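# Move bottle M9 from fridge bin to bench

## Task

Check the four bottles standing in the refrigerator's bin. If one is marked M9, lift it out and set it upright on the bench, keep the other three upright inside the refrigerator, and close the refrigerator door. If no bottle carries that marking, leave all four in place, close the door, and press the CALL key on the operator panel until it remains pressed in.

## Robot and tools

Robot: two arms, left_arm and right_arm. Each rides its own carriage on one floor track that runs along y at x = 0. left_rail is always the carriage on the +y side and carries left_arm; right_rail carries right_arm. These names do not match image left and right. Each arm's base sits at x = 0, y = its carriage's position_m, z = 0.04 m, and faces +x.

Scene frame: fixed to the table. Table top is z = 0, +z up, +x the way the arms face, +y to their left. The table starts at x = 0.17 m. Results give each gripper's end_effector_position in metres, end_effector_quat_wxyz, and velocities in m/s and rad/s, all in this frame. The reported position can be off by a few centimetres. Gripper frame: fingers point along its +z and close along its y. A block about 10 cm long sticks out toward its +x. end_effector_position is the point between the closed pads; fingertips reach about 33 mm past it.

execute_actions(actions, cameras): runs actions in order. An action may hold "rows", "steps", "until", and device keys left_rail / right_rail.
- rows: 1 to 15 rows, one control step (1/30 s) each. Every row has 18 numbers in [-1, 1]: left arm dx, dy, dz, rx, ry, rz, gripper position, force_limit, speed, then the same nine for the right arm. Always send all 18.
- dx..rz are offsets, not poses: measured from that arm's Hand target as it stood when the action began, in that Hand target's own axes. Each row counts from that same start, not from the row before. A new action starts from the new Hand target, so sending the same offset again moves further. Scale: 1.0 = 0.6 m or 180 degrees; rx, ry, rz form one rotation vector. Six zeros re-request the current Hand target.
- Gripper: position +1 = open (140 mm), about -0.8 = pads touching, -1 = close until blocked. force_limit -1..+1 (about 14 N to 58 N on small parts at slow close); speed -1..+1 (about 30 to 250 mm/s). Both start at +1. Faster closes squeeze harder. To leave a gripper alone, resend its last three numbers; 0 is a real command.
- steps: 1 to 450, at least one per row, default 15. After the last row the arm keeps heading to that row's target.
- until: ends the action early; reads only rails, e.g. {"right_rail": {"position_status": ["!=", "moving"]}} or {"all": {"status": "ended"}}. Numbers need a comparison (=, !=, <, <=, >, >=).
- Rails: {"left_rail": {"position_m": y}} is an absolute place along the track in metres (left_rail -0.8 to 1.5, right_rail -1.5 to 0.8); speed_m_s 0.01 to 1; acceleration_factor 0.1 to 1; {"stop": true} brakes. Send position_m, then an action with steps and an until on position_status. Keep the carriages at least 0.78 m apart. A row's target travels with its carriage. Let a carriage arrive before aiming its arm at scene points. Any bad value refuses the whole call.
- cameras: list of names, ["all"], or []. An empty actions list returns all images.

move(target, speed, blend, stop_force, zero, blocking, cameras): straight-line gripper paths. target is one 18-number row or a list of up to 15 rows; the layout and scale are as in rows, and every row is an offset from the same starting Hand targets. speed: m/s, 0.002 to 3.2, default 0.25 (turns up to twice that in rad/s). blend: corner rounding in metres for lists. stop_force: 4 to 120 N, ends a path on contact; unreliable if the gripper rotates. zero: re-zero before the move (default true). blocking=false returns early; then use wait or stop before new rows or moves. Paths do not avoid obstacles. Result adds a move: line (done, off_target, held, fault...).

wait(seconds 0 to 10). stop() brakes a running move. zoom_image(camera, region [x0,y0,x1,y1] pixels, at most 504 each way). zero_wrist_force(arm). finished_scene(scene=1) ends for good.

Cameras: cam_high, cam_low, cam_bench_left, cam_bench_mid, cam_bench_right, cam_left_wrist, cam_right_wrist, all 896x504.

Results: Hand target is where the next offsets count from. Tool commands shows current gripper commands. object_status: 0 moving, 1 blocked while opening, 2 blocked while closing (a grip), 3 reached command or pads met (maybe nothing held). position_measured is in counts: 3 open, about 75 = 100 mm, 139 = 60 mm, 200 = 20 mm, 230 pads met. Joint positions list rail (m) then six joints (rad). Wrist force/torque are in gripper axes; rail position_status: moving, done, contact_stop, time_out, stopped, stopped_with_arm, stopped_for_other_arm, stopped_for_other_carriage; position_answer taken or not_taken.

Cautions: any outside force near 150 N, or joint torque at its limit (elbow 141, wrists 50.7 N m), stops the arm for 10 s. Arms are stiff, so never target far past a firm surface; use slow moves with stop_force. Orientation is clipped to 32 degrees from the current one per step. Ramp offsets gradually in rows to avoid jerks that shake a held bottle loose. Grip near the fingertips; deep grips can fold the fingers and slip. Do not let the arms or carriages press on each other. Nothing may fall or be set down off the table, including onto the track. Avoid slamming the door or knocking over the other bottles. Long stretched or loaded holds heat motors; 85 °C brakes the arm.

Each tool is called after "Call:" as a command line: name --argument value for each argument, lists and objects as JSON in quotes; but a table of rows of numbers goes row by row, as --pt "numbers of a row", without its own name.

## Session

Call:
execute_actions --actions '[]'

Scene clock: 0.00 s.
left_arm: end_effector_position=(+0.3563, +1.3517, +0.5790) position_measured=3 object_status=3 end_effector_quat_wxyz=(+0.000, +0.000, +1.000, +0.000) | right_arm: end_effector_position=(+0.3563, -1.1989, +0.5790) position_measured=3 object_status=3 end_effector_quat_wxyz=(+0.000, +0.000, +1.000, +0.000)
Joint positions: left_arm=[1.273 -0.28 -2.157 1.821 -1.235 -1.571 -0.28] | right_arm=[-1.277 -0.281 -2.157 1.821 -1.235 -1.571 -0.281]
Joint velocities: within noise
Joint torques (N m): no reading
Motor temperatures (°C): left_arm=[39 35 33 39 46 41] | right_arm=[28 35 36 44 44 36]
Wrist force (N): no reading
Wrist torque (N m): no reading
Wrist force, peak (N): no reading
Hand target: left_arm +0.3563, +1.3517, +0.5790; +0.000, +0.000, +1.000, +0.000 | right_arm +0.3563, -1.1989, +0.5790; +0.000, +0.000, +1.000, +0.000
Tool commands: left_gripper/position=+1.0 left_gripper/force_limit=+1.0 left_gripper/speed=+1.0 right_gripper/position=+1.0 right_gripper/force_limit=+1.0 right_gripper/speed=+1.0
left_rail: position_m=1.273 position_status=done
right_rail: position_m=-1.277 position_status=done

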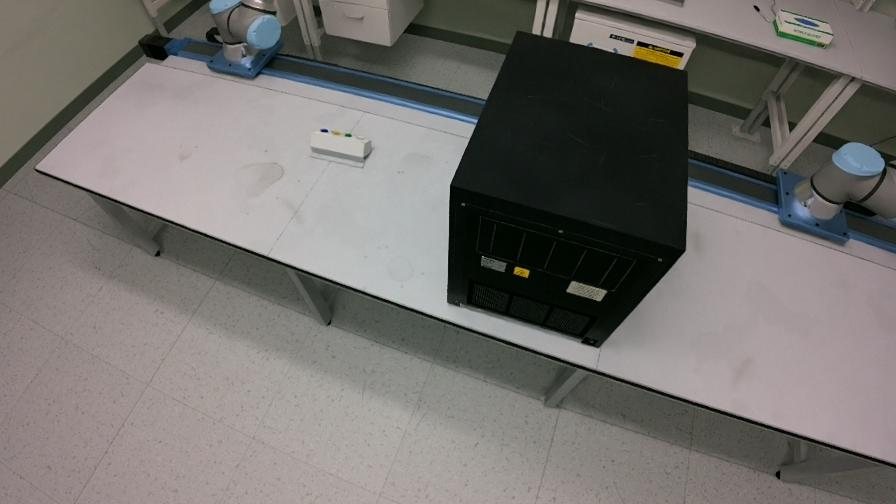

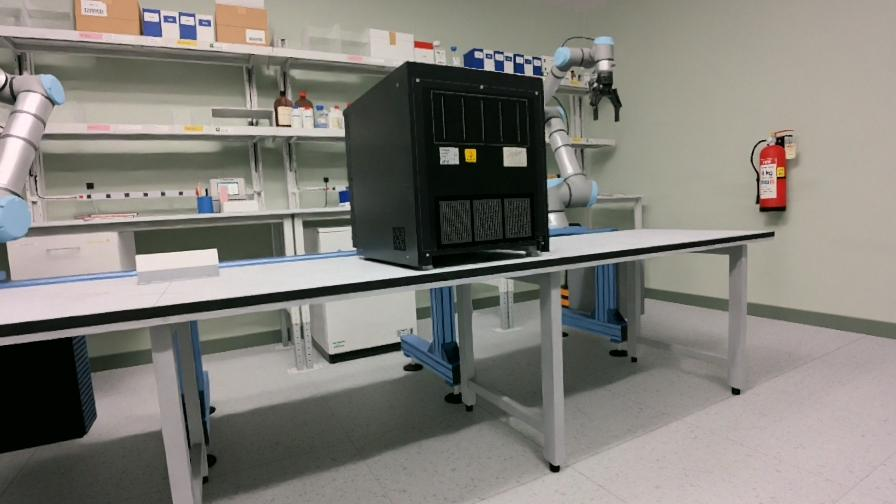

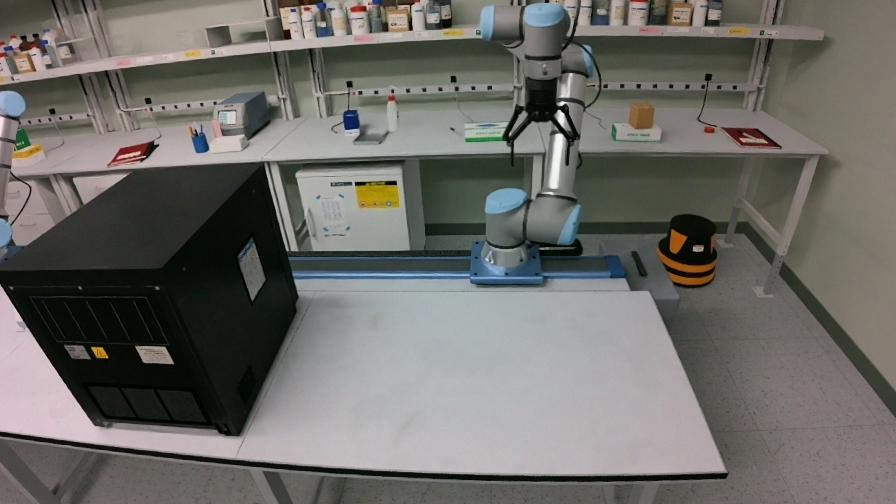

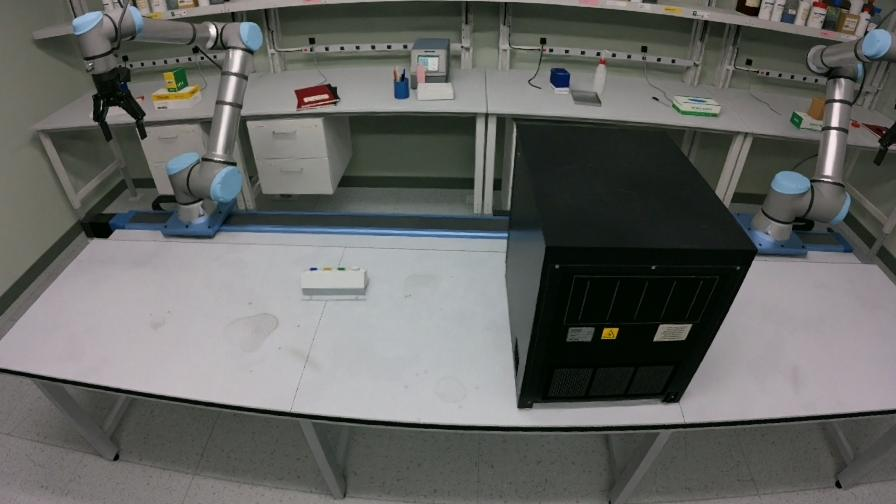

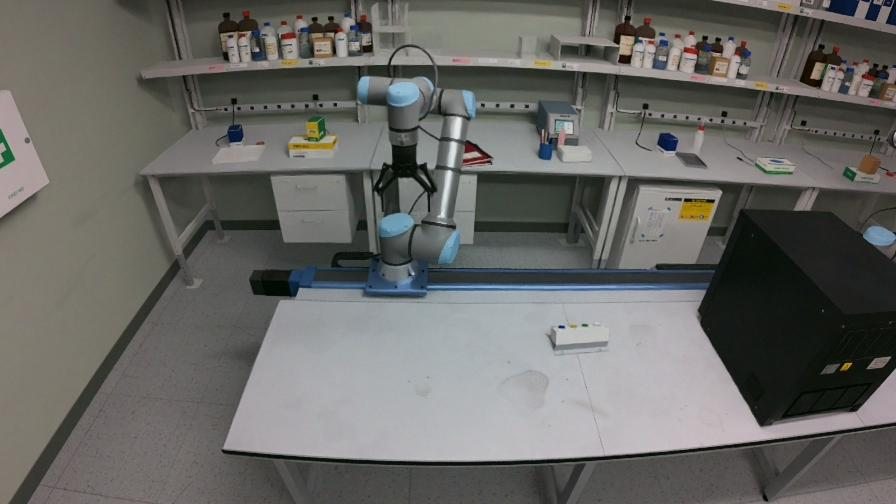

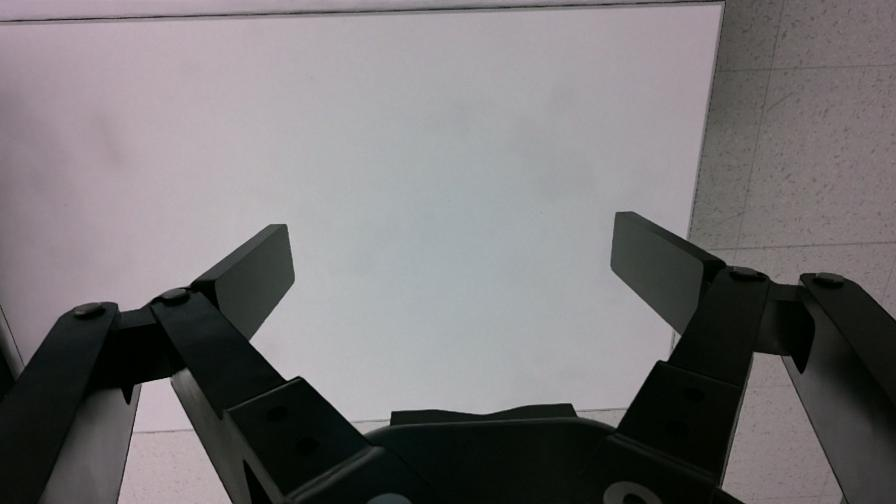

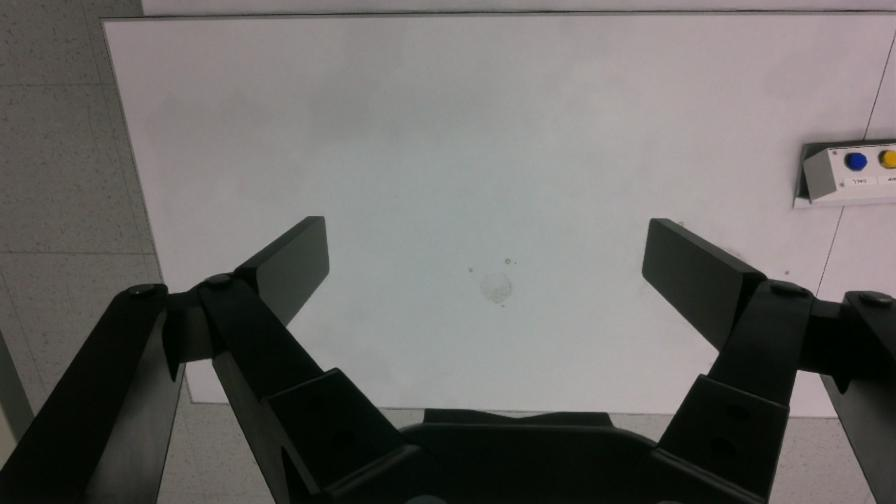

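Call:
move --pt "0 0 0 0 0 0 1 1 1 0.343 0.62 0 0 0 -0.3667 1 1 1" --pt "0 0 0 0 0 0 1 1 1 0.993 0.57 0 0 0 -0.637 1 1 1" --blend '[0.1,0]' --speed 0.5

Call:
execute_actions --actions '[{"right_rail":{"position_m":-0.5,"acceleration_factor":0.5,"speed_m_s":0.5},"steps":150,"until":{"right_rail":{"position_status":["!=","moving"]}}}]'

Scene clock: 6.43 s.
left_arm: end_effector_position=(+0.3563, +1.3517, +0.5790) position_measured=3 object_status=3 end_effector_quat_wxyz=(+0.000, +0.000, +1.000, +0.000) | right_arm: end_effector_position=(-0.2394, -0.8569, +0.5789) position_measured=3 object_status=3 end_effector_quat_wxyz=(+0.000, +0.842, -0.540, +0.000)
Joint positions: left_arm=[1.273 -0.28 -2.157 1.821 -1.235 -1.571 -0.281] | right_arm=[-1.277 1.72 -1.947 1.719 -1.343 -1.571 -0.281]
Joint torques (N m): left_arm=[3.3 5.1 -47.14 -4.57 -0.49 -0.41] | right_arm=[11.01 -6.59 -54.36 -6.84 -3.42 3.38]
Wrist force (N): left_arm=[-0.1 -0.5 0.3] | right_arm=[0.0 -0.5 0.1]
Wrist torque (N m): left_arm=[-0.12 0.02 0.00] | right_arm=[-0.13 0.01 -0.11]
Wrist force, peak (N): left_arm=[-0.5 -0.9 0.5] | right_arm=[-0.9 3.3 -0.2]
Hand target: left_arm +0.3563, +1.3517, +0.5790; +0.000, +0.000, +1.000, +0.000 | right_arm -0.2395, -0.8569, +0.5789; +0.000, +0.842, -0.540, +0.000
Off the commanded pose: left_arm 0.000 m, 0 deg | right_arm 0.000 m, 0 deg.
left_rail: position_m=1.273 position_status=done
right_rail: position_m=-1.277 position_status=done
move: done

Scene clock: 8.90 s.
left_arm: end_effector_position=(+0.3563, +1.3517, +0.5790) position_measured=3 object_status=3 end_effector_quat_wxyz=(+0.000, +0.000, +1.000, +0.000) | right_arm: end_effector_position=(-0.2395, -0.0794, +0.5790) position_measured=3 object_status=3 end_effector_quat_wxyz=(+0.000, +0.842, -0.540, +0.000)
Joint positions: left_arm=[1.273 -0.28 -2.157 1.821 -1.235 -1.571 -0.281] | right_arm=[-0.5 1.72 -1.947 1.719 -1.343 -1.571 -0.281]
Joint torques (N m): left_arm=[2.92 4.41 -46.43 -4.97 -0.04 -0.16] | right_arm=[-2.91 -20.18 -43.26 -3.94 0.18 2.93]
Wrist force (N): left_arm=[0.2 -0.5 0.2] | right_arm=[0.1 -0.8 -0.2]
Wrist torque (N m): left_arm=[-0.12 -0.04 0.01] | right_arm=[-0.19 -0.01 -0.11]
Wrist force, peak (N): left_arm=[0.0 -1.1 0.2] | right_arm=[2.2 0.5 -0.3]
Hand target: left_arm +0.3563, +1.3517, +0.5790; +0.000, +0.000, +1.000, +0.000 | right_arm -0.2395, -0.0794, +0.5789; +0.000, +0.842, -0.540, +0.000
Tool commands: left_gripper/position=+1.0 left_gripper/force_limit=+1.0 left_gripper/speed=+1.0 right_gripper/position=+1.0 right_gripper/force_limit=+1.0 right_gripper/speed=+1.0
Off the commanded pose: left_arm 0.000 m, 0 deg | right_arm 0.000 m, 0 deg.
left_rail: position_m=1.273 position_status=done
right_rail: position_m=-0.500 speed_m_s=0.50 position_status=done

Call:
move --target '[0,0,0,0,0,0,1,1,1,-0.2038,-0.4158,0.0783,0.410,0.2855,-0.502,1,1,1]' --speed 0.5 --cameras '["cam_right_wrist","cam_bench_mid"]'

Scene clock: 13.30 s.
left_arm: end_effector_position=(+0.3563, +1.3517, +0.5790) position_measured=3 object_status=3 end_effector_quat_wxyz=(+0.000, +0.000, +1.000, +0.000) | right_arm: end_effector_position=(-0.0638, +0.1358, +0.5320) position_measured=3 object_status=3 end_effector_quat_wxyz=(-0.242, +0.716, +0.296, +0.585)
Joint positions: left_arm=[1.273 -0.28 -2.157 1.821 -1.235 -1.571 -0.281] | right_arm=[-0.5 1.858 -1.63 2.272 -3.381 -2.608 -2.79]
Joint torques (N m): left_arm=[3.14 4.31 -46.05 -5.03 0.03 -0.2] | right_arm=[-5.84 -22.74 -30.06 -5.59 2.34 -2.87]
Wrist force (N): left_arm=[-0.3 0.0 -0.1] | right_arm=[0.6 0.2 0.2]
Wrist torque (N m): left_arm=[0.01 0.07 0.00] | right_arm=[0.38 -0.49 -0.62]
Wrist force, peak (N): left_arm=[-0.1 -0.8 0.6] | right_arm=[1.2 -1.2 1.3]
Hand target: left_arm +0.3563, +1.3517, +0.5790; +0.000, +0.000, +1.000, +0.000 | right_arm -0.0638, +0.1358, +0.5320; -0.242, +0.716, +0.296, +0.585
Off the commanded pose: left_arm 0.000 m, 0 deg | right_arm 0.000 m, 0 deg.
left_rail: position_m=1.273 position_status=done
right_rail: position_m=-0.500 speed_m_s=0.50 position_status=done
move: done
camera_calibration:
cam_right_wrist: T_world_to_cam=[[0.743648, -0.668437, -0.0133859, 0.161554], [-0.349356, -0.371438, -0.860224, 0.486749], [0.570033, 0.64438, -0.509741, 0.400335], [0, 0, 0, 1]] pos_world=[-0.178295, 0.0308173, 0.624942]
Images, in order (width x height): cam_bench_mid 896x504, cam_right_wrist 896x504.

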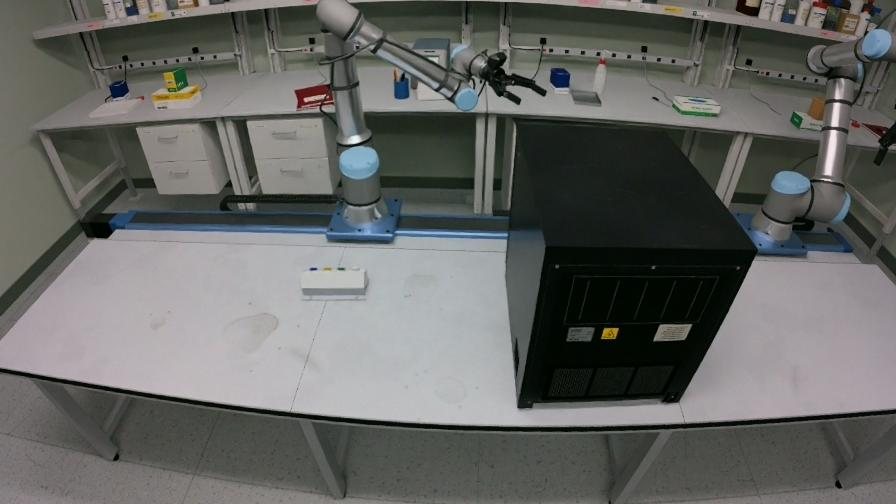

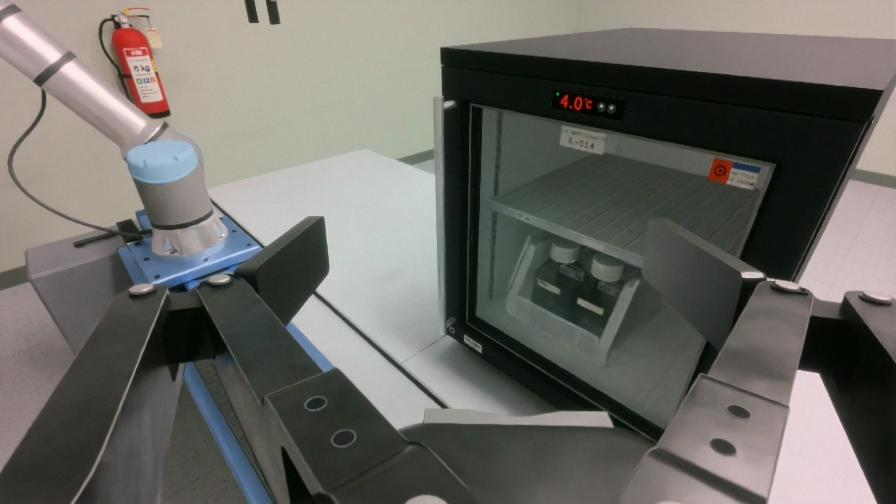

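Call:
zoom_image --camera "cam_right_wrist" --region '[430, 40, 890, 440]'

Scaled by 1.096 from the camera's 896x504 image, which has a finer 1280x720 frame.

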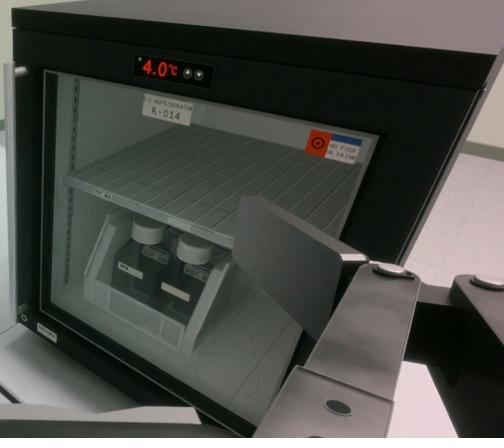

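Call:
zoom_image --camera "cam_right_wrist" --region '[500, 220, 660, 370]'

Scaled by 3.150 from the camera's 896x504 image, which has a finer 1280x720 frame.

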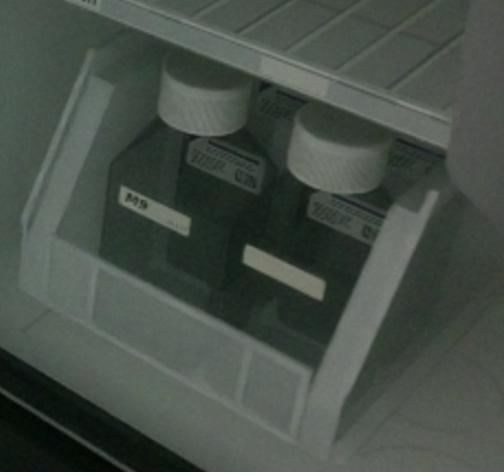

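Call:
move --target '[0,0,0,0,0,0,1,1,1,-0.3122,0.0927,0.4042,-0.1384,0.0631,0.014,1,1,1]' --speed 0.3 --cameras '["cam_right_wrist"]'

Scene clock: 21.50 s.
left_arm: end_effector_position=(+0.3563, +1.3517, +0.5790) position_measured=3 object_status=3 end_effector_quat_wxyz=(+0.000, +0.000, +1.000, +0.000) | right_arm: end_effector_position=(+0.1118, +0.2325, +0.3057) position_measured=3 object_status=3 end_effector_quat_wxyz=(-0.124, +0.705, +0.128, +0.686)
Joint positions: left_arm=[1.273 -0.28 -2.157 1.821 -1.235 -1.571 -0.281] | right_arm=[-0.5 1.624 -0.929 2.055 -4.179 -2.835 -3.057]
Joint torques (N m): left_arm=[5.03 5.14 -46.92 -4.86 -0.64 0.1] | right_arm=[11.65 -81.29 -13.23 0.59 3.41 2.83]
Wrist force (N): left_arm=[0.1 -0.4 0.1] | right_arm=[0.6 0.1 0.3]
Wrist torque (N m): left_arm=[-0.09 -0.02 0.00] | right_arm=[0.39 -0.52 -0.79]
Wrist force, peak (N): left_arm=[-0.6 -1.0 0.0] | right_arm=[-5.8 -2.2 4.0]
Hand target: left_arm +0.3563, +1.3517, +0.5790; +0.000, +0.000, +1.000, +0.000 | right_arm +0.1118, +0.2325, +0.3057; -0.124, +0.705, +0.128, +0.686 (not the last commanded pose)
Off the commanded pose: left_arm 0.000 m, 0 deg | right_arm 0.010 m, 2 deg.
left_rail: position_m=1.273 position_status=done
right_rail: position_m=-0.500 speed_m_s=0.50 position_status=done
move: held (right_arm; a check stopped the path); limits=held
pose unreachable (right arm): on one or more control steps of this call, first in action 0 (counted from 0), this arm could not follow its commanded pose, so it was not sent that pose on those steps. It may still have moved: this result reports where it is.
cause: moving toward the commanded pose would bring two parts of the arm too close to each other (its gripper and another part of the arm, with joints 5 (wrist 1) to 7 (wrist 3) between them, 7 mm apart when it was first held).
camera_calibration:
cam_right_wrist: T_world_to_cam=[[0.402178, -0.915554, -0.00372431, 0.185199], [-0.324769, -0.138857, -0.935545, 0.355566], [0.856024, 0.377465, -0.353189, 0.104819], [0, 0, 0, 1]] pos_world=[-0.0487335, 0.179367, 0.370359]
Images, in order (width x height): cam_right_wrist 896x504.

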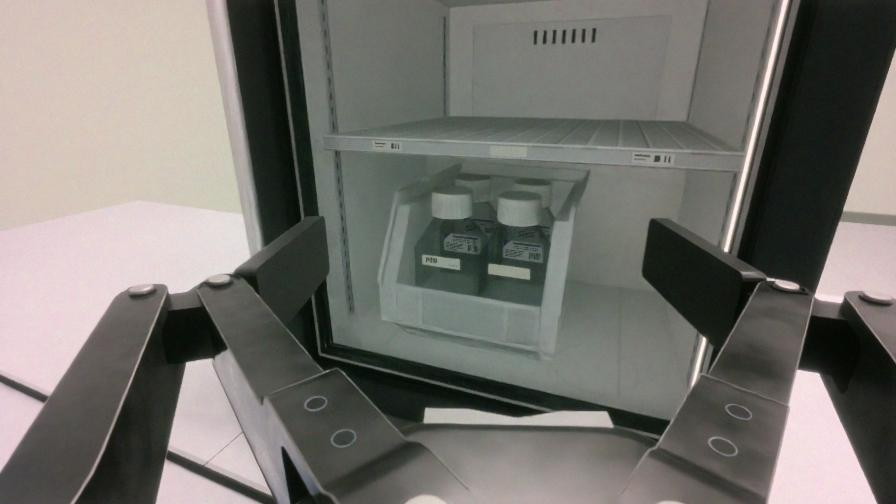

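Call:
zoom_image --camera "cam_right_wrist" --region '[370, 150, 610, 370]'

Call:
zoom_image --camera "cam_right_wrist" --region '[410, 170, 570, 290]'

Scaled by 2.100 from the camera's 896x504 image, which has a finer 1280x720 frame.

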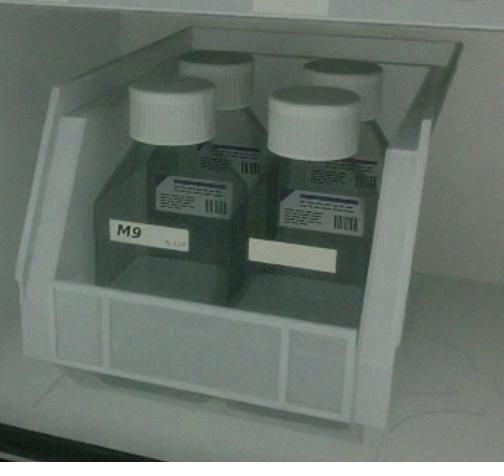

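Scaled by 3.150 from the camera's 896x504 image, which has a finer 1280x720 frame.

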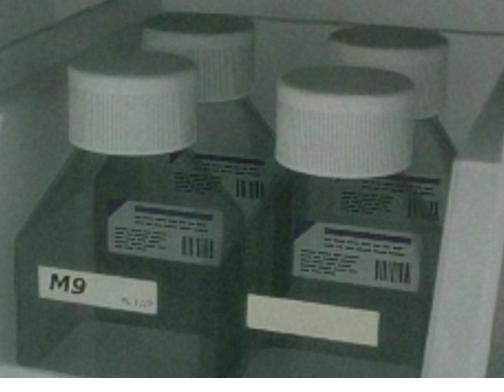

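Call:
move --pt "0.177 -0.713 0 0 0 0.347 1 1 1 0.3675 0.0483 -0.3405 0.1343 -0.0541 -0.0151 1 1 1" --pt "0.9267 -0.9633 0 0 0 0.637 1 1 1 0.3675 0.0483 -0.3405 0.1343 -0.0541 -0.0151 1 1 1" --blend '[0.1,0]' --speed 0.5

Call:
execute_actions --actions '[{"right_rail":{"position_m":-1.15,"acceleration_factor":0.5,"speed_m_s":0.5},"left_rail":{"position_m":1.1,"acceleration_factor":0.5,"speed_m_s":0.5},"steps":150,"until":{"all":{"status":"ended"}}}]'

Call:
move --target '[-0.1,0.2,0.5,-0.2825,0.44,0.2825,1,1,1,0,0,0,0,0,0,1,1,1]' --speed 0.002 --blocking false

Scene clock: 31.07 s.
left_arm: end_effector_position=(-0.1996, +0.7738, +0.5790) position_measured=3 object_status=3 end_effector_quat_wxyz=(+0.000, +0.842, +0.540, +0.000) | right_arm: end_effector_position=(-0.0638, +0.1358, +0.5316) position_measured=3 object_status=3 end_effector_quat_wxyz=(-0.242, +0.715, +0.295, +0.585)
Joint positions: left_arm=[1.273 -2.281 -1.855 1.66 -1.376 -1.571 -0.28] | right_arm=[-0.5 1.859 -1.627 2.272 -3.384 -2.612 -2.789]
Joint torques (N m): left_arm=[-8.86 -15.89 -60.49 -6.88 1.56 1.89] | right_arm=[11.98 -40.98 -45.96 -1.6 2.52 2.79]
Wrist force (N): left_arm=[-0.4 -0.9 0.2] | right_arm=[0.5 0.1 0.3]
Wrist torque (N m): left_arm=[-0.18 0.03 -0.20] | right_arm=[0.36 -0.48 -0.74]
Wrist force, peak (N): left_arm=[-3.2 -4.3 0.8] | right_arm=[2.0 0.4 -0.8]
Hand target: left_arm -0.1997, +0.7737, +0.5790; +0.000, +0.842, +0.540, +0.000 | right_arm -0.0638, +0.1358, +0.5316; -0.242, +0.715, +0.295, +0.585
Off the commanded pose: left_arm 0.000 m, 0 deg | right_arm 0.000 m, 0 deg.
left_rail: position_m=1.273 position_status=done
right_rail: position_m=-0.500 speed_m_s=0.50 position_status=done
move: done

Scene clock: 33.27 s.
left_arm: end_effector_position=(-0.1997, +0.6006, +0.5790) position_measured=3 object_status=3 end_effector_quat_wxyz=(+0.000, +0.842, +0.540, +0.000) | right_arm: end_effector_position=(-0.0638, -0.5142, +0.5316) position_measured=3 object_status=3 end_effector_quat_wxyz=(-0.242, +0.715, +0.295, +0.585)
Joint positions: left_arm=[1.1 -2.281 -1.855 1.66 -1.376 -1.571 -0.28] | right_arm=[-1.15 1.859 -1.627 2.272 -3.384 -2.612 -2.789]
Joint torques (N m): left_arm=[3.69 -32.65 -50.49 -3.92 -1.15 1.95] | right_arm=[-0.43 -28.51 -39.08 -4.86 -1.29 2.92]
Wrist force (N): left_arm=[-0.4 -1.4 -0.1] | right_arm=[0.3 0.4 0.2]
Wrist torque (N m): left_arm=[-0.31 0.04 -0.20] | right_arm=[0.42 -0.42 -0.74]
Wrist force, peak (N): left_arm=[1.6 -2.0 0.2] | right_arm=[1.0 -1.8 1.9]
Hand target: left_arm -0.1997, +0.6006, +0.5790; +0.000, +0.842, +0.540, +0.000 | right_arm -0.0638, -0.5142, +0.5316; -0.242, +0.715, +0.295, +0.585
Tool commands: left_gripper/position=+1.0 left_gripper/force_limit=+1.0 left_gripper/speed=+1.0 right_gripper/position=+1.0 right_gripper/force_limit=+1.0 right_gripper/speed=+1.0
Off the commanded pose: left_arm 0.000 m, 0 deg | right_arm 0.000 m, 0 deg.
left_rail: position_m=1.100 speed_m_s=0.50 position_status=done
right_rail: position_m=-1.150 speed_m_s=0.50 position_status=done

Scene clock: 33.77 s.
left_arm: end_effector_position=(-0.1996, +0.6005, +0.5787) position_measured=3 object_status=3 end_effector_quat_wxyz=(+0.000, +0.842, +0.540, +0.001) | right_arm: end_effector_position=(-0.0638, -0.5142, +0.5316) position_measured=3 object_status=3 end_effector_quat_wxyz=(-0.242, +0.715, +0.295, +0.585)
Joint positions: left_arm=[1.1 -2.281 -1.854 1.66 -1.375 -1.57 -0.279] | right_arm=[-1.15 1.859 -1.627 2.272 -3.384 -2.612 -2.789]
Joint torques (N m): left_arm=[-1.63 -14.6 -61.43 -1.6 1.49 1.03] | right_arm=[-3.64 -21.65 -43.31 -4.53 -2.19 3.03]
Wrist force (N): left_arm=[-0.2 -0.8 0.3] | right_arm=[0.7 0.1 0.1]
Wrist torque (N m): left_arm=[-0.17 0.00 -0.20] | right_arm=[0.35 -0.53 -0.75]
Wrist force, peak (N): left_arm=[-0.7 -1.1 -0.2] | right_arm=[0.7 0.2 0.4]
Hand target: left_arm -0.1996, +0.6005, +0.5786; +0.000, +0.842, +0.539, +0.001 | right_arm -0.0638, -0.5142, +0.5316; -0.242, +0.715, +0.295, +0.585
Tool commands: left_gripper/position=+1.0 left_gripper/force_limit=+1.0 left_gripper/speed=+1.0 right_gripper/position=+1.0 right_gripper/force_limit=+1.0 right_gripper/speed=+1.0
Off the commanded pose: left_arm 0.328 m, 107 deg | right_arm 0.000 m, 0 deg.
left_rail: position_m=1.100 speed_m_s=0.50 position_status=done
right_rail: position_m=-1.150 speed_m_s=0.50 position_status=done
move: running

Call:
stop

Scene clock: 34.07 s.
left_arm: end_effector_position=(-0.1996, +0.6005, +0.5786) position_measured=3 object_status=3 end_effector_quat_wxyz=(+0.000, +0.842, +0.539, +0.001) | right_arm: end_effector_position=(-0.0638, -0.5142, +0.5316) position_measured=3 object_status=3 end_effector_quat_wxyz=(-0.242, +0.715, +0.295, +0.585)
Joint positions: left_arm=[1.1 -2.281 -1.854 1.659 -1.374 -1.57 -0.279] | right_arm=[-1.15 1.859 -1.627 2.272 -3.384 -2.612 -2.789]
Joint velocities: within noise
Joint torques (N m): left_arm=[-5.58 -13.5 -61.26 -2.81 1.73 2.02] | right_arm=[-6.62 -20.66 -45.12 -4.26 -2.7 2.78]
Motor temperatures (°C): left_arm=[39 34 33 38 46 41] | right_arm=[28 34 36 44 43 36]
Wrist force (N): left_arm=[-0.3 -1.1 0.0] | right_arm=[0.6 0.0 0.3]
Wrist torque (N m): left_arm=[-0.22 0.04 -0.20] | right_arm=[0.34 -0.50 -0.75]
Wrist force, peak (N): left_arm=[-0.5 -1.1 0.1] | right_arm=[0.9 0.4 0.1]
Hand target: left_arm -0.1996, +0.6005, +0.5786; +0.000, +0.842, +0.539, +0.001 (not the last commanded pose) | right_arm -0.0638, -0.5142, +0.5316; -0.242, +0.715, +0.295, +0.585
Tool commands: left_gripper/position=+1.0 left_gripper/force_limit=+1.0 left_gripper/speed=+1.0 right_gripper/position=+1.0 right_gripper/force_limit=+1.0 right_gripper/speed=+1.0
Off the commanded pose: left_arm 0.328 m, 107 deg | right_arm 0.000 m, 0 deg.
left_rail: position_m=1.100 speed_m_s=0.50 position_status=done
right_rail: position_m=-1.150 speed_m_s=0.50 position_status=done
earlier move: stopped

Call:
move --target '[-0.0893,0.4075,0.265,-0.2825,0.44,0.2825,1,1,1,0,0,0,0,0,0,1,1,1]' --speed 0.4 --cameras '["cam_left_wrist","cam_bench_left"]'

Scene clock: 37.17 s.
left_arm: end_effector_position=(+0.0004, +0.4497, +0.4198) position_measured=3 object_status=3 end_effector_quat_wxyz=(+0.000, +0.706, -0.001, +0.708) end_effector_velocity=(+0.000, +0.000, -0.001) end_effector_angular_velocity=(-0.003, -0.002, -0.001) | right_arm: end_effector_position=(-0.0638, -0.5142, +0.5316) position_measured=3 object_status=3 end_effector_quat_wxyz=(-0.242, +0.715, +0.295, +0.585)
Joint positions: left_arm=[1.1 -2.293 -1.232 1.704 -0.469 -0.72 -0.001] | right_arm=[-1.15 1.859 -1.627 2.272 -3.384 -2.612 -2.789]
Joint velocities: left_arm=[0 0 0.001 0.001 0.001 0.001 -0.005] | right_arm=[within noise]
Joint torques (N m): left_arm=[14.4 -55.47 -25.44 4.75 1.46 -2.96] | right_arm=[-9.55 -21.27 -46 -4.59 -3.83 2.92]
Wrist force (N): left_arm=[-2.1 -1.3 -1.7] | right_arm=[0.5 0.2 0.3]
Wrist torque (N m): left_arm=[-0.10 -0.05 -0.13] | right_arm=[0.39 -0.47 -0.74]
Wrist force, peak (N): left_arm=[-3.8 -1.6 -0.7] | right_arm=[1.0 0.4 0.3]
Hand target: left_arm +0.0004, +0.4497, +0.4198; +0.000, +0.706, -0.001, +0.708 | right_arm -0.0638, -0.5142, +0.5316; -0.242, +0.715, +0.295, +0.585
Off the commanded pose: left_arm 0.000 m, 0 deg | right_arm 0.000 m, 0 deg.
left_rail: position_m=1.100 speed_m_s=0.50 position_status=done
right_rail: position_m=-1.150 speed_m_s=0.50 position_status=done
move: done
camera_calibration:
cam_left_wrist: T_world_to_cam=[[-0.0420323, -0.998787, -0.0256325, 0.460584], [-0.321661, 0.0378169, -0.946099, 0.382128], [0.945922, -0.0315218, -0.32286, 0.327868], [0, 0, 0, 1]] pos_world=[-0.167862, 0.455909, 0.479193]
Images, in order (width x height): cam_bench_left 896x504, cam_left_wrist 896x504.

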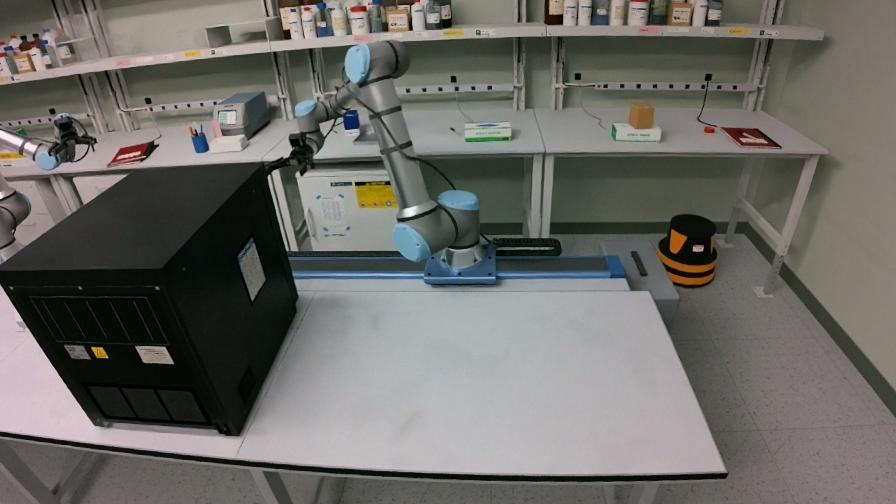

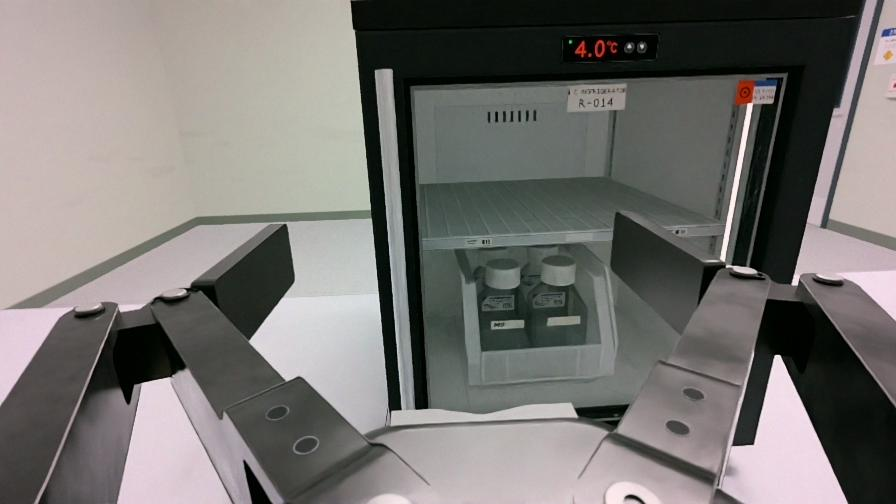

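Call:
move --target '[-0.033,-0.0688,0.2167,0,0,0,-0.08,-1,-1,0,0,0,0,0,0,1,1,1]' --speed 0.25 --cameras '["cam_left_wrist"]'

Scene clock: 42.87 s.
left_arm: end_effector_position=(+0.1305, +0.4907, +0.4003) position_measured=139 object_status=0 end_effector_quat_wxyz=(+0.000, +0.706, -0.001, +0.708) | right_arm: end_effector_position=(-0.0638, -0.5142, +0.5316) position_measured=3 object_status=3 end_effector_quat_wxyz=(-0.242, +0.715, +0.295, +0.585)
Joint positions: left_arm=[1.1 -2.177 -1.352 1.903 -0.548 -0.604 -0.002] | right_arm=[-1.15 1.859 -1.627 2.272 -3.384 -2.612 -2.789]
Joint torques (N m): left_arm=[16.49 -63.6 -23.19 0.25 1.73 1.76] | right_arm=[-7.57 -19.81 -46.63 -4.56 -3.51 2.04]
Wrist force (N): left_arm=[-2.3 -0.8 -1.5] | right_arm=[0.7 -0.2 0.6]
Wrist torque (N m): left_arm=[0.01 -0.08 -0.36] | right_arm=[0.28 -0.52 -0.74]
Wrist force, peak (N): left_arm=[-2.0 -0.2 -4.3] | right_arm=[0.7 0.3 0.7]
Hand target: left_arm +0.1305, +0.4907, +0.4003; +0.000, +0.706, -0.001, +0.708 | right_arm -0.0638, -0.5142, +0.5316; -0.242, +0.715, +0.295, +0.585
Off the commanded pose: left_arm 0.000 m, 0 deg | right_arm 0.000 m, 0 deg.
left_rail: position_m=1.100 speed_m_s=0.50 position_status=done
right_rail: position_m=-1.150 speed_m_s=0.50 position_status=done
move: done
camera_calibration:
cam_left_wrist: T_world_to_cam=[[-0.0420577, -0.998784, -0.0257354, 0.506551], [-0.321448, 0.0379155, -0.946168, 0.404001], [0.945993, -0.031521, -0.322652, 0.199612], [0, 0, 0, 1]] pos_world=[-0.0376621, 0.496909, 0.459694]
Images, in order (width x height): cam_left_wrist 896x504.

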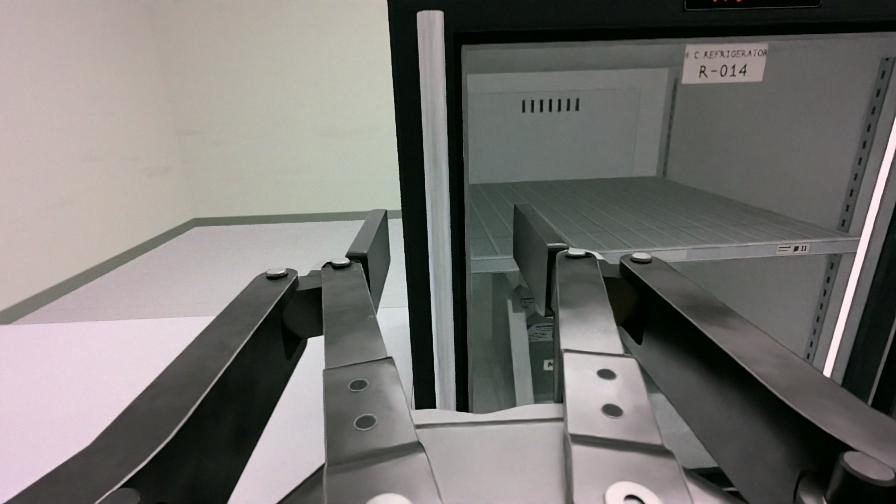

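Call:
move --target '[0,-0.01,0.0942,0,0,0,-0.08,-1,-1,0,0,0,0,0,0,1,1,1]' --speed 0.15 --stop_force 10 --cameras '["cam_left_wrist"]'

Scene clock: 45.13 s.
left_arm: end_effector_position=(+0.1871, +0.4966, +0.4004) position_measured=139 object_status=3 end_effector_quat_wxyz=(+0.000, +0.706, -0.001, +0.708) | right_arm: end_effector_position=(-0.0638, -0.5142, +0.5316) position_measured=3 object_status=3 end_effector_quat_wxyz=(-0.242, +0.715, +0.295, +0.585)
Joint positions: left_arm=[1.1 -2.104 -1.385 1.945 -0.556 -0.531 -0.002] | right_arm=[-1.15 1.859 -1.627 2.272 -3.384 -2.612 -2.789]
Joint torques (N m): left_arm=[14.76 -59.72 -22.74 0.12 1.95 1.68] | right_arm=[-8.62 -21.43 -46.11 -4.33 -3.65 1.96]
Wrist force (N): left_arm=[-2.4 -0.3 -1.9] | right_arm=[0.7 0.3 0.1]
Wrist torque (N m): left_arm=[0.15 -0.04 -0.21] | right_arm=[0.39 -0.52 -0.75]
Wrist force, peak (N): left_arm=[-2.3 -0.5 -3.3] | right_arm=[0.8 0.5 0.5]
Hand target: left_arm +0.1871, +0.4966, +0.4004; +0.000, +0.706, -0.001, +0.708 | right_arm -0.0638, -0.5142, +0.5316; -0.242, +0.715, +0.295, +0.585
Off the commanded pose: left_arm 0.000 m, 0 deg | right_arm 0.000 m, 0 deg.
left_rail: position_m=1.100 speed_m_s=0.50 position_status=done
right_rail: position_m=-1.150 speed_m_s=0.50 position_status=done
move: done
camera_calibration:
cam_left_wrist: T_world_to_cam=[[-0.0420577, -0.998784, -0.0257354, 0.514823], [-0.321448, 0.0379155, -0.946168, 0.422033], [0.945993, -0.031521, -0.322652, 0.146382], [0, 0, 0, 1]] pos_world=[0.0188379, 0.502809, 0.459794]
Images, in order (width x height): cam_left_wrist 896x504.

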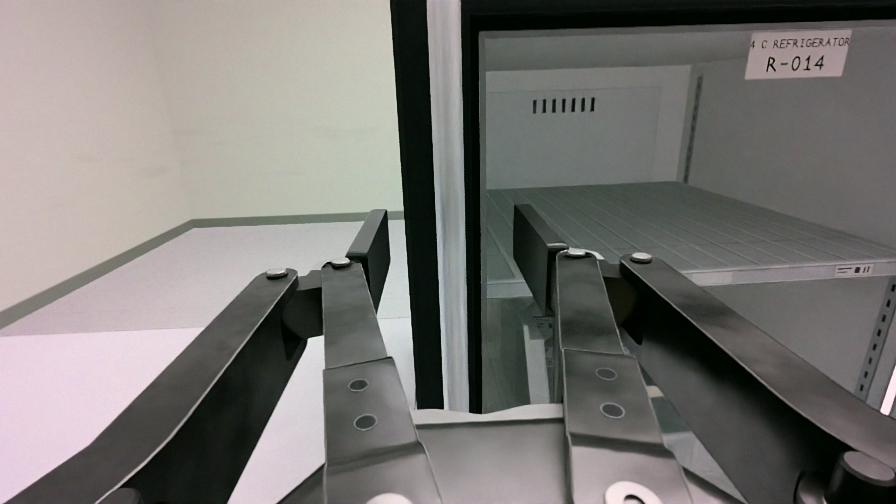

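Call:
move --target '[0,0.001,0.0167,0,0,0,-0.08,-1,-1,0,0,0,0,0,0,1,1,1]' --speed 0.05 --stop_force 8

Call:
execute_actions --actions '[{"rows":[[0,0,0,0,0,0,-1,-1,-1,0,0,0,0,0,0,1,1,1]],"steps":110}]' --cameras '["cam_left_wrist"]'

Scene clock: 47.27 s.
left_arm: end_effector_position=(+0.1971, +0.4960, +0.4004) position_measured=139 object_status=3 end_effector_quat_wxyz=(+0.000, +0.706, -0.001, +0.708) | right_arm: end_effector_position=(-0.0638, -0.5142, +0.5316) position_measured=3 object_status=3 end_effector_quat_wxyz=(-0.242, +0.715, +0.295, +0.585)
Joint positions: left_arm=[1.1 -2.089 -1.388 1.948 -0.556 -0.516 -0.002] | right_arm=[-1.15 1.859 -1.627 2.272 -3.384 -2.612 -2.789]
Joint torques (N m): left_arm=[17.67 -58.32 -23.99 -0.29 1.48 -1.82] | right_arm=[-6.35 -21.31 -46.15 -4.79 -3.65 1.83]
Wrist force (N): left_arm=[-2.2 -0.2 -1.6] | right_arm=[0.6 -0.1 0.1]
Wrist torque (N m): left_arm=[0.16 -0.10 -0.19] | right_arm=[0.31 -0.49 -0.75]
Wrist force, peak (N): left_arm=[-2.7 0.1 -2.2] | right_arm=[1.1 -0.1 0.6]
Hand target: left_arm +0.1971, +0.4960, +0.4004; +0.000, +0.706, -0.001, +0.708 | right_arm -0.0638, -0.5142, +0.5316; -0.242, +0.715, +0.295, +0.585
Off the commanded pose: left_arm 0.000 m, 0 deg | right_arm 0.000 m, 0 deg.
left_rail: position_m=1.100 speed_m_s=0.50 position_status=done
right_rail: position_m=-1.150 speed_m_s=0.50 position_status=done
move: done

Scene clock: 51.13 s.
left_arm: end_effector_position=(+0.1971, +0.4960, +0.4004) position_measured=211 object_status=2 end_effector_quat_wxyz=(+0.000, +0.706, -0.001, +0.708) | right_arm: end_effector_position=(-0.0638, -0.5142, +0.5316) position_measured=3 object_status=3 end_effector_quat_wxyz=(-0.242, +0.715, +0.295, +0.585)
Joint positions: left_arm=[1.1 -2.089 -1.388 1.948 -0.556 -0.516 -0.002] | right_arm=[-1.15 1.859 -1.627 2.272 -3.384 -2.612 -2.789]
Joint torques (N m): left_arm=[7.03 -50.75 -49.69 -0.1 1.22 -2.12] | right_arm=[-6.57 -24.57 -46.15 -4.51 -3.8 1.61]
Wrist force (N): left_arm=[-1.3 -9.0 -3.8] | right_arm=[0.7 0.1 0.5]
Wrist torque (N m): left_arm=[0.45 -0.11 -0.22] | right_arm=[0.36 -0.52 -0.74]
Wrist force, peak (N): left_arm=[-2.0 -9.2 -3.8] | right_arm=[1.0 0.2 0.1]
Hand target: left_arm +0.1971, +0.4960, +0.4004; +0.000, +0.706, -0.001, +0.708 | right_arm -0.0638, -0.5142, +0.5316; -0.242, +0.715, +0.295, +0.585
Off the commanded pose: left_arm 0.000 m, 0 deg | right_arm 0.000 m, 0 deg.
left_rail: position_m=1.100 speed_m_s=0.50 position_status=done
right_rail: position_m=-1.150 speed_m_s=0.50 position_status=done
camera_calibration:
cam_left_wrist: T_world_to_cam=[[-0.0420577, -0.998784, -0.0257354, 0.514644], [-0.321448, 0.0379155, -0.946168, 0.425271], [0.945993, -0.031521, -0.322652, 0.136903], [0, 0, 0, 1]] pos_world=[0.0288379, 0.502209, 0.459794]
Images, in order (width x height): cam_left_wrist 896x504.

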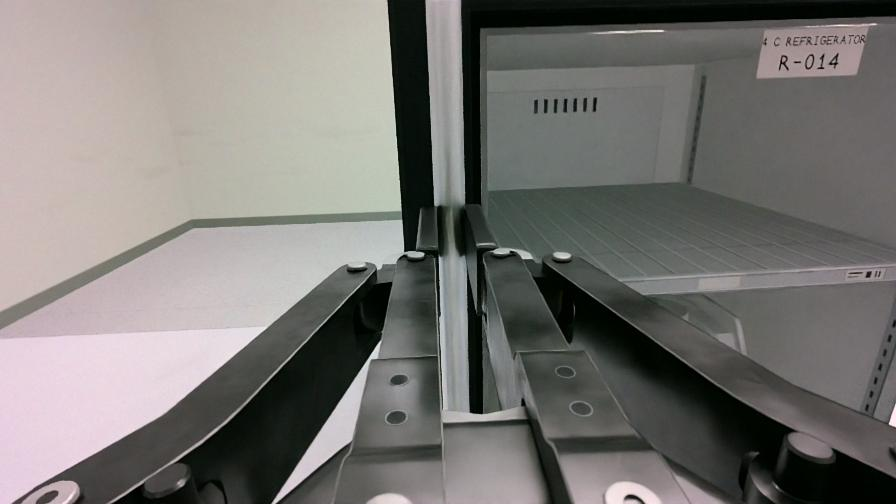

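Call:
zoom_image --camera "cam_left_wrist" --region '[360, 170, 560, 350]'

Scaled by 2.520 from the camera's 896x504 image, which has a finer 1280x720 frame.

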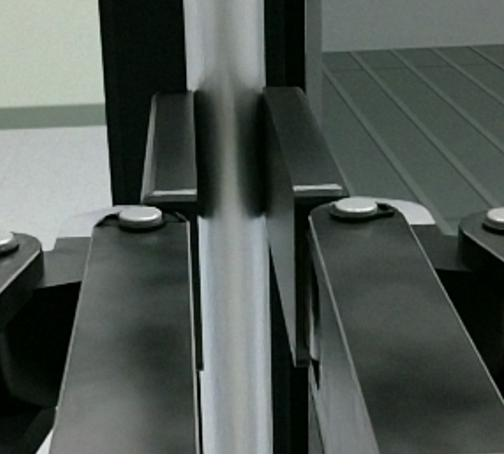

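Call:
execute_actions --actions '[{"rows":[[0,0,0,0,0,0,-0.98,0,-1,0,0,0,0,0,0,1,1,1]],"steps":30}]'

Call:
move --pt "0 0.0117 -0.0587 0.0278 0 0 -0.98 0 -1 0 0 0 0 0 0 1 1 1" --pt "0 0.0285 -0.1158 0.0556 0 0 -0.98 0 -1 0 0 0 0 0 0 1 1 1" --speed 0.06 --blend '[0.01,0]' --stop_force 55 --cameras '["cam_left_wrist"]'

Scene clock: 53.60 s.
left_arm: end_effector_position=(+0.1971, +0.4960, +0.4004) position_measured=214 object_status=2 end_effector_quat_wxyz=(+0.000, +0.706, -0.001, +0.708) | right_arm: end_effector_position=(-0.0638, -0.5142, +0.5316) position_measured=3 object_status=3 end_effector_quat_wxyz=(-0.242, +0.715, +0.295, +0.585)
Joint positions: left_arm=[1.1 -2.089 -1.388 1.948 -0.556 -0.516 -0.002] | right_arm=[-1.15 1.859 -1.627 2.272 -3.384 -2.612 -2.789]
Joint torques (N m): left_arm=[-0.33 -49.14 -51.62 0.03 2.13 -1.87] | right_arm=[-7.11 -21.78 -45.52 -4.61 -3.71 1.54]
Wrist force (N): left_arm=[-1.8 -10.4 -6.1] | right_arm=[0.7 0.4 0.4]
Wrist torque (N m): left_arm=[0.57 -0.01 -0.24] | right_arm=[0.43 -0.51 -0.74]
Wrist force, peak (N): left_arm=[-1.5 -10.8 -6.7] | right_arm=[1.1 0.1 0.1]
Hand target: left_arm +0.1971, +0.4960, +0.4004; +0.000, +0.706, -0.001, +0.708 | right_arm -0.0638, -0.5142, +0.5316; -0.242, +0.715, +0.295, +0.585
Off the commanded pose: left_arm 0.000 m, 0 deg | right_arm 0.000 m, 0 deg.
left_rail: position_m=1.100 speed_m_s=0.50 position_status=done
right_rail: position_m=-1.150 speed_m_s=0.50 position_status=done

Scene clock: 56.00 s.
left_arm: end_effector_position=(+0.1276, +0.4790, +0.4003) position_measured=232 object_status=3 end_effector_quat_wxyz=(-0.061, +0.704, +0.061, +0.705) | right_arm: end_effector_position=(-0.0638, -0.5142, +0.5316) position_measured=3 object_status=3 end_effector_quat_wxyz=(-0.242, +0.715, +0.295, +0.585)
Joint positions: left_arm=[1.1 -2.115 -1.251 1.769 -0.515 -0.717 -0.002] | right_arm=[-1.15 1.859 -1.627 2.272 -3.384 -2.612 -2.789]
Joint torques (N m): left_arm=[-8.56 -53.02 -48.77 4.22 -1.75 -2.36] | right_arm=[-7.27 -22.5 -45.58 -4.43 -3.55 1.07]
Wrist force (N): left_arm=[-2.0 -0.7 -1.7] | right_arm=[0.6 0.4 0.2]
Wrist torque (N m): left_arm=[0.07 -0.15 -0.38] | right_arm=[0.42 -0.50 -0.74]
Wrist force, peak (N): left_arm=[-1.7 -11.9 -8.1] | right_arm=[0.8 0.6 0.0]
Hand target: left_arm +0.1276, +0.4790, +0.4003; -0.061, +0.704, +0.061, +0.705 | right_arm -0.0638, -0.5142, +0.5316; -0.242, +0.715, +0.295, +0.585
Off the commanded pose: left_arm 0.000 m, 0 deg | right_arm 0.000 m, 0 deg.
left_rail: position_m=1.100 speed_m_s=0.50 position_status=done
right_rail: position_m=-1.150 speed_m_s=0.50 position_status=done
move: done
camera_calibration:
cam_left_wrist: T_world_to_cam=[[0.132142, -0.990906, -0.0253666, 0.468625], [-0.32291, -0.0188385, -0.946242, 0.430836], [0.937159, 0.13323, -0.322463, 0.124146], [0, 0, 0, 1]] pos_world=[-0.0391489, 0.45594, 0.459595]
Images, in order (width x height): cam_left_wrist 896x504.

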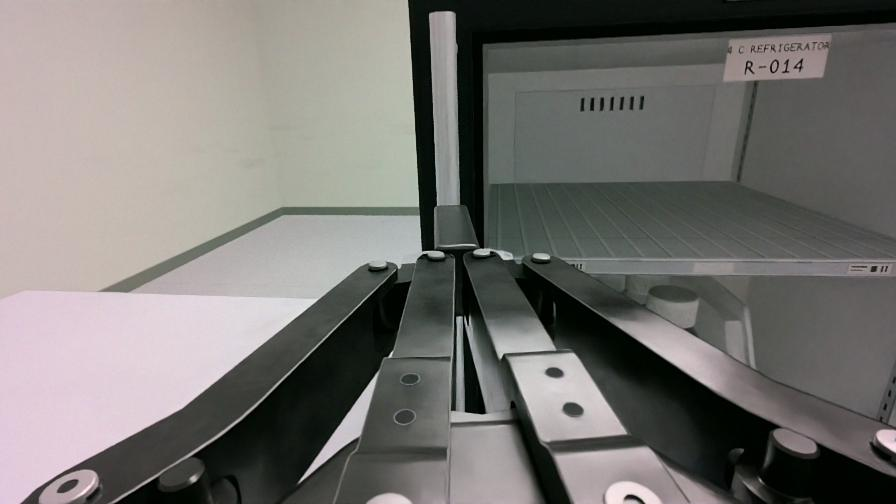

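Call:
execute_actions --actions '[{"rows":[[0,0,0,0,0,0,-0.08,-1,0,0,0,0,0,0,0,1,1,1]],"steps":25}]'

Call:
move --target '[0,-0.0107,0.1024,-0.0556,0,0,-0.08,-1,0,0,0,0,0,0,0,1,1,1]' --speed 0.1 --cameras '["cam_left_wrist"]'

Scene clock: 57.53 s.
left_arm: end_effector_position=(+0.1276, +0.4790, +0.4003) position_measured=139 object_status=3 end_effector_quat_wxyz=(-0.061, +0.704, +0.061, +0.705) | right_arm: end_effector_position=(-0.0638, -0.5142, +0.5316) position_measured=3 object_status=3 end_effector_quat_wxyz=(-0.242, +0.715, +0.295, +0.585)
Joint positions: left_arm=[1.1 -2.115 -1.251 1.769 -0.515 -0.717 -0.002] | right_arm=[-1.15 1.859 -1.627 2.272 -3.384 -2.612 -2.789]
Joint torques (N m): left_arm=[-7.64 -52.7 -49.28 4.48 -1.59 -2.2] | right_arm=[-6.64 -22.02 -45.96 -4.55 -3.54 1.13]
Wrist force (N): left_arm=[-2.5 -1.3 -1.7] | right_arm=[0.7 0.2 0.2]
Wrist torque (N m): left_arm=[-0.07 -0.03 -0.38] | right_arm=[0.37 -0.52 -0.74]
Wrist force, peak (N): left_arm=[-2.5 -1.2 -1.8] | right_arm=[0.9 0.1 0.4]
Hand target: left_arm +0.1276, +0.4790, +0.4003; -0.061, +0.704, +0.061, +0.705 | right_arm -0.0638, -0.5142, +0.5316; -0.242, +0.715, +0.295, +0.585
Off the commanded pose: left_arm 0.000 m, 0 deg | right_arm 0.000 m, 0 deg.
left_rail: position_m=1.100 speed_m_s=0.50 position_status=done
right_rail: position_m=-1.150 speed_m_s=0.50 position_status=done

Scene clock: 58.90 s.
left_arm: end_effector_position=(+0.1870, +0.4959, +0.4004) position_measured=139 object_status=3 end_effector_quat_wxyz=(+0.000, +0.706, -0.001, +0.708) | right_arm: end_effector_position=(-0.0638, -0.5142, +0.5316) position_measured=3 object_status=3 end_effector_quat_wxyz=(-0.242, +0.715, +0.295, +0.585)
Joint positions: left_arm=[1.1 -2.104 -1.384 1.943 -0.555 -0.531 -0.002] | right_arm=[-1.15 1.859 -1.627 2.272 -3.384 -2.612 -2.789]
Joint torques (N m): left_arm=[17.47 -61.57 -22.21 -0.33 1.28 1.55] | right_arm=[-8.42 -20.93 -45.17 -4.17 -3.68 1.22]
Wrist force (N): left_arm=[-2.1 -0.2 -1.9] | right_arm=[0.8 0.2 0.1]
Wrist torque (N m): left_arm=[0.16 -0.11 -0.22] | right_arm=[0.39 -0.54 -0.74]
Wrist force, peak (N): left_arm=[-2.4 -0.5 -2.7] | right_arm=[0.8 0.1 0.6]
Hand target: left_arm +0.1870, +0.4959, +0.4004; +0.000, +0.706, -0.001, +0.708 | right_arm -0.0638, -0.5142, +0.5316; -0.242, +0.715, +0.295, +0.585
Off the commanded pose: left_arm 0.000 m, 0 deg | right_arm 0.000 m, 0 deg.
left_rail: position_m=1.100 speed_m_s=0.50 position_status=done
right_rail: position_m=-1.150 speed_m_s=0.50 position_status=done
move: done
camera_calibration:
cam_left_wrist: T_world_to_cam=[[-0.0419631, -0.998787, -0.0257676, 0.514135], [-0.321452, 0.0379155, -0.946167, 0.422027], [0.945996, -0.0314211, -0.322653, 0.146404], [0, 0, 0, 1]] pos_world=[0.018738, 0.50211, 0.459794]
Images, in order (width x height): cam_left_wrist 896x504.

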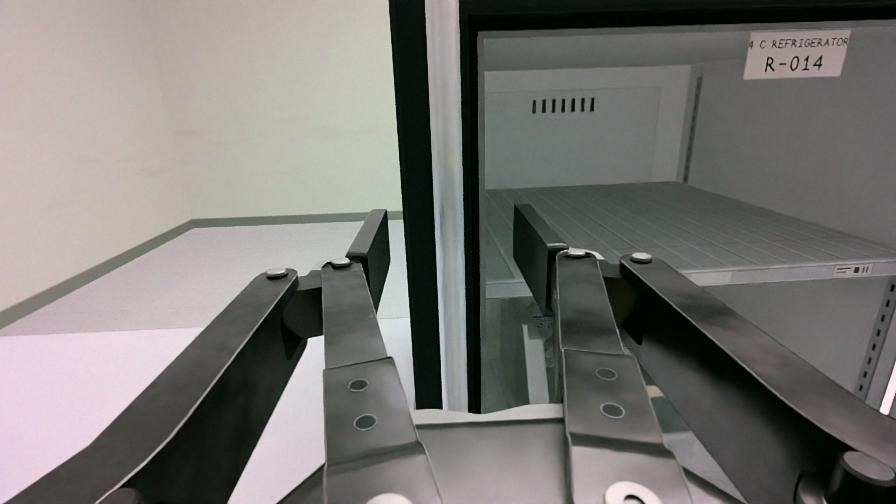

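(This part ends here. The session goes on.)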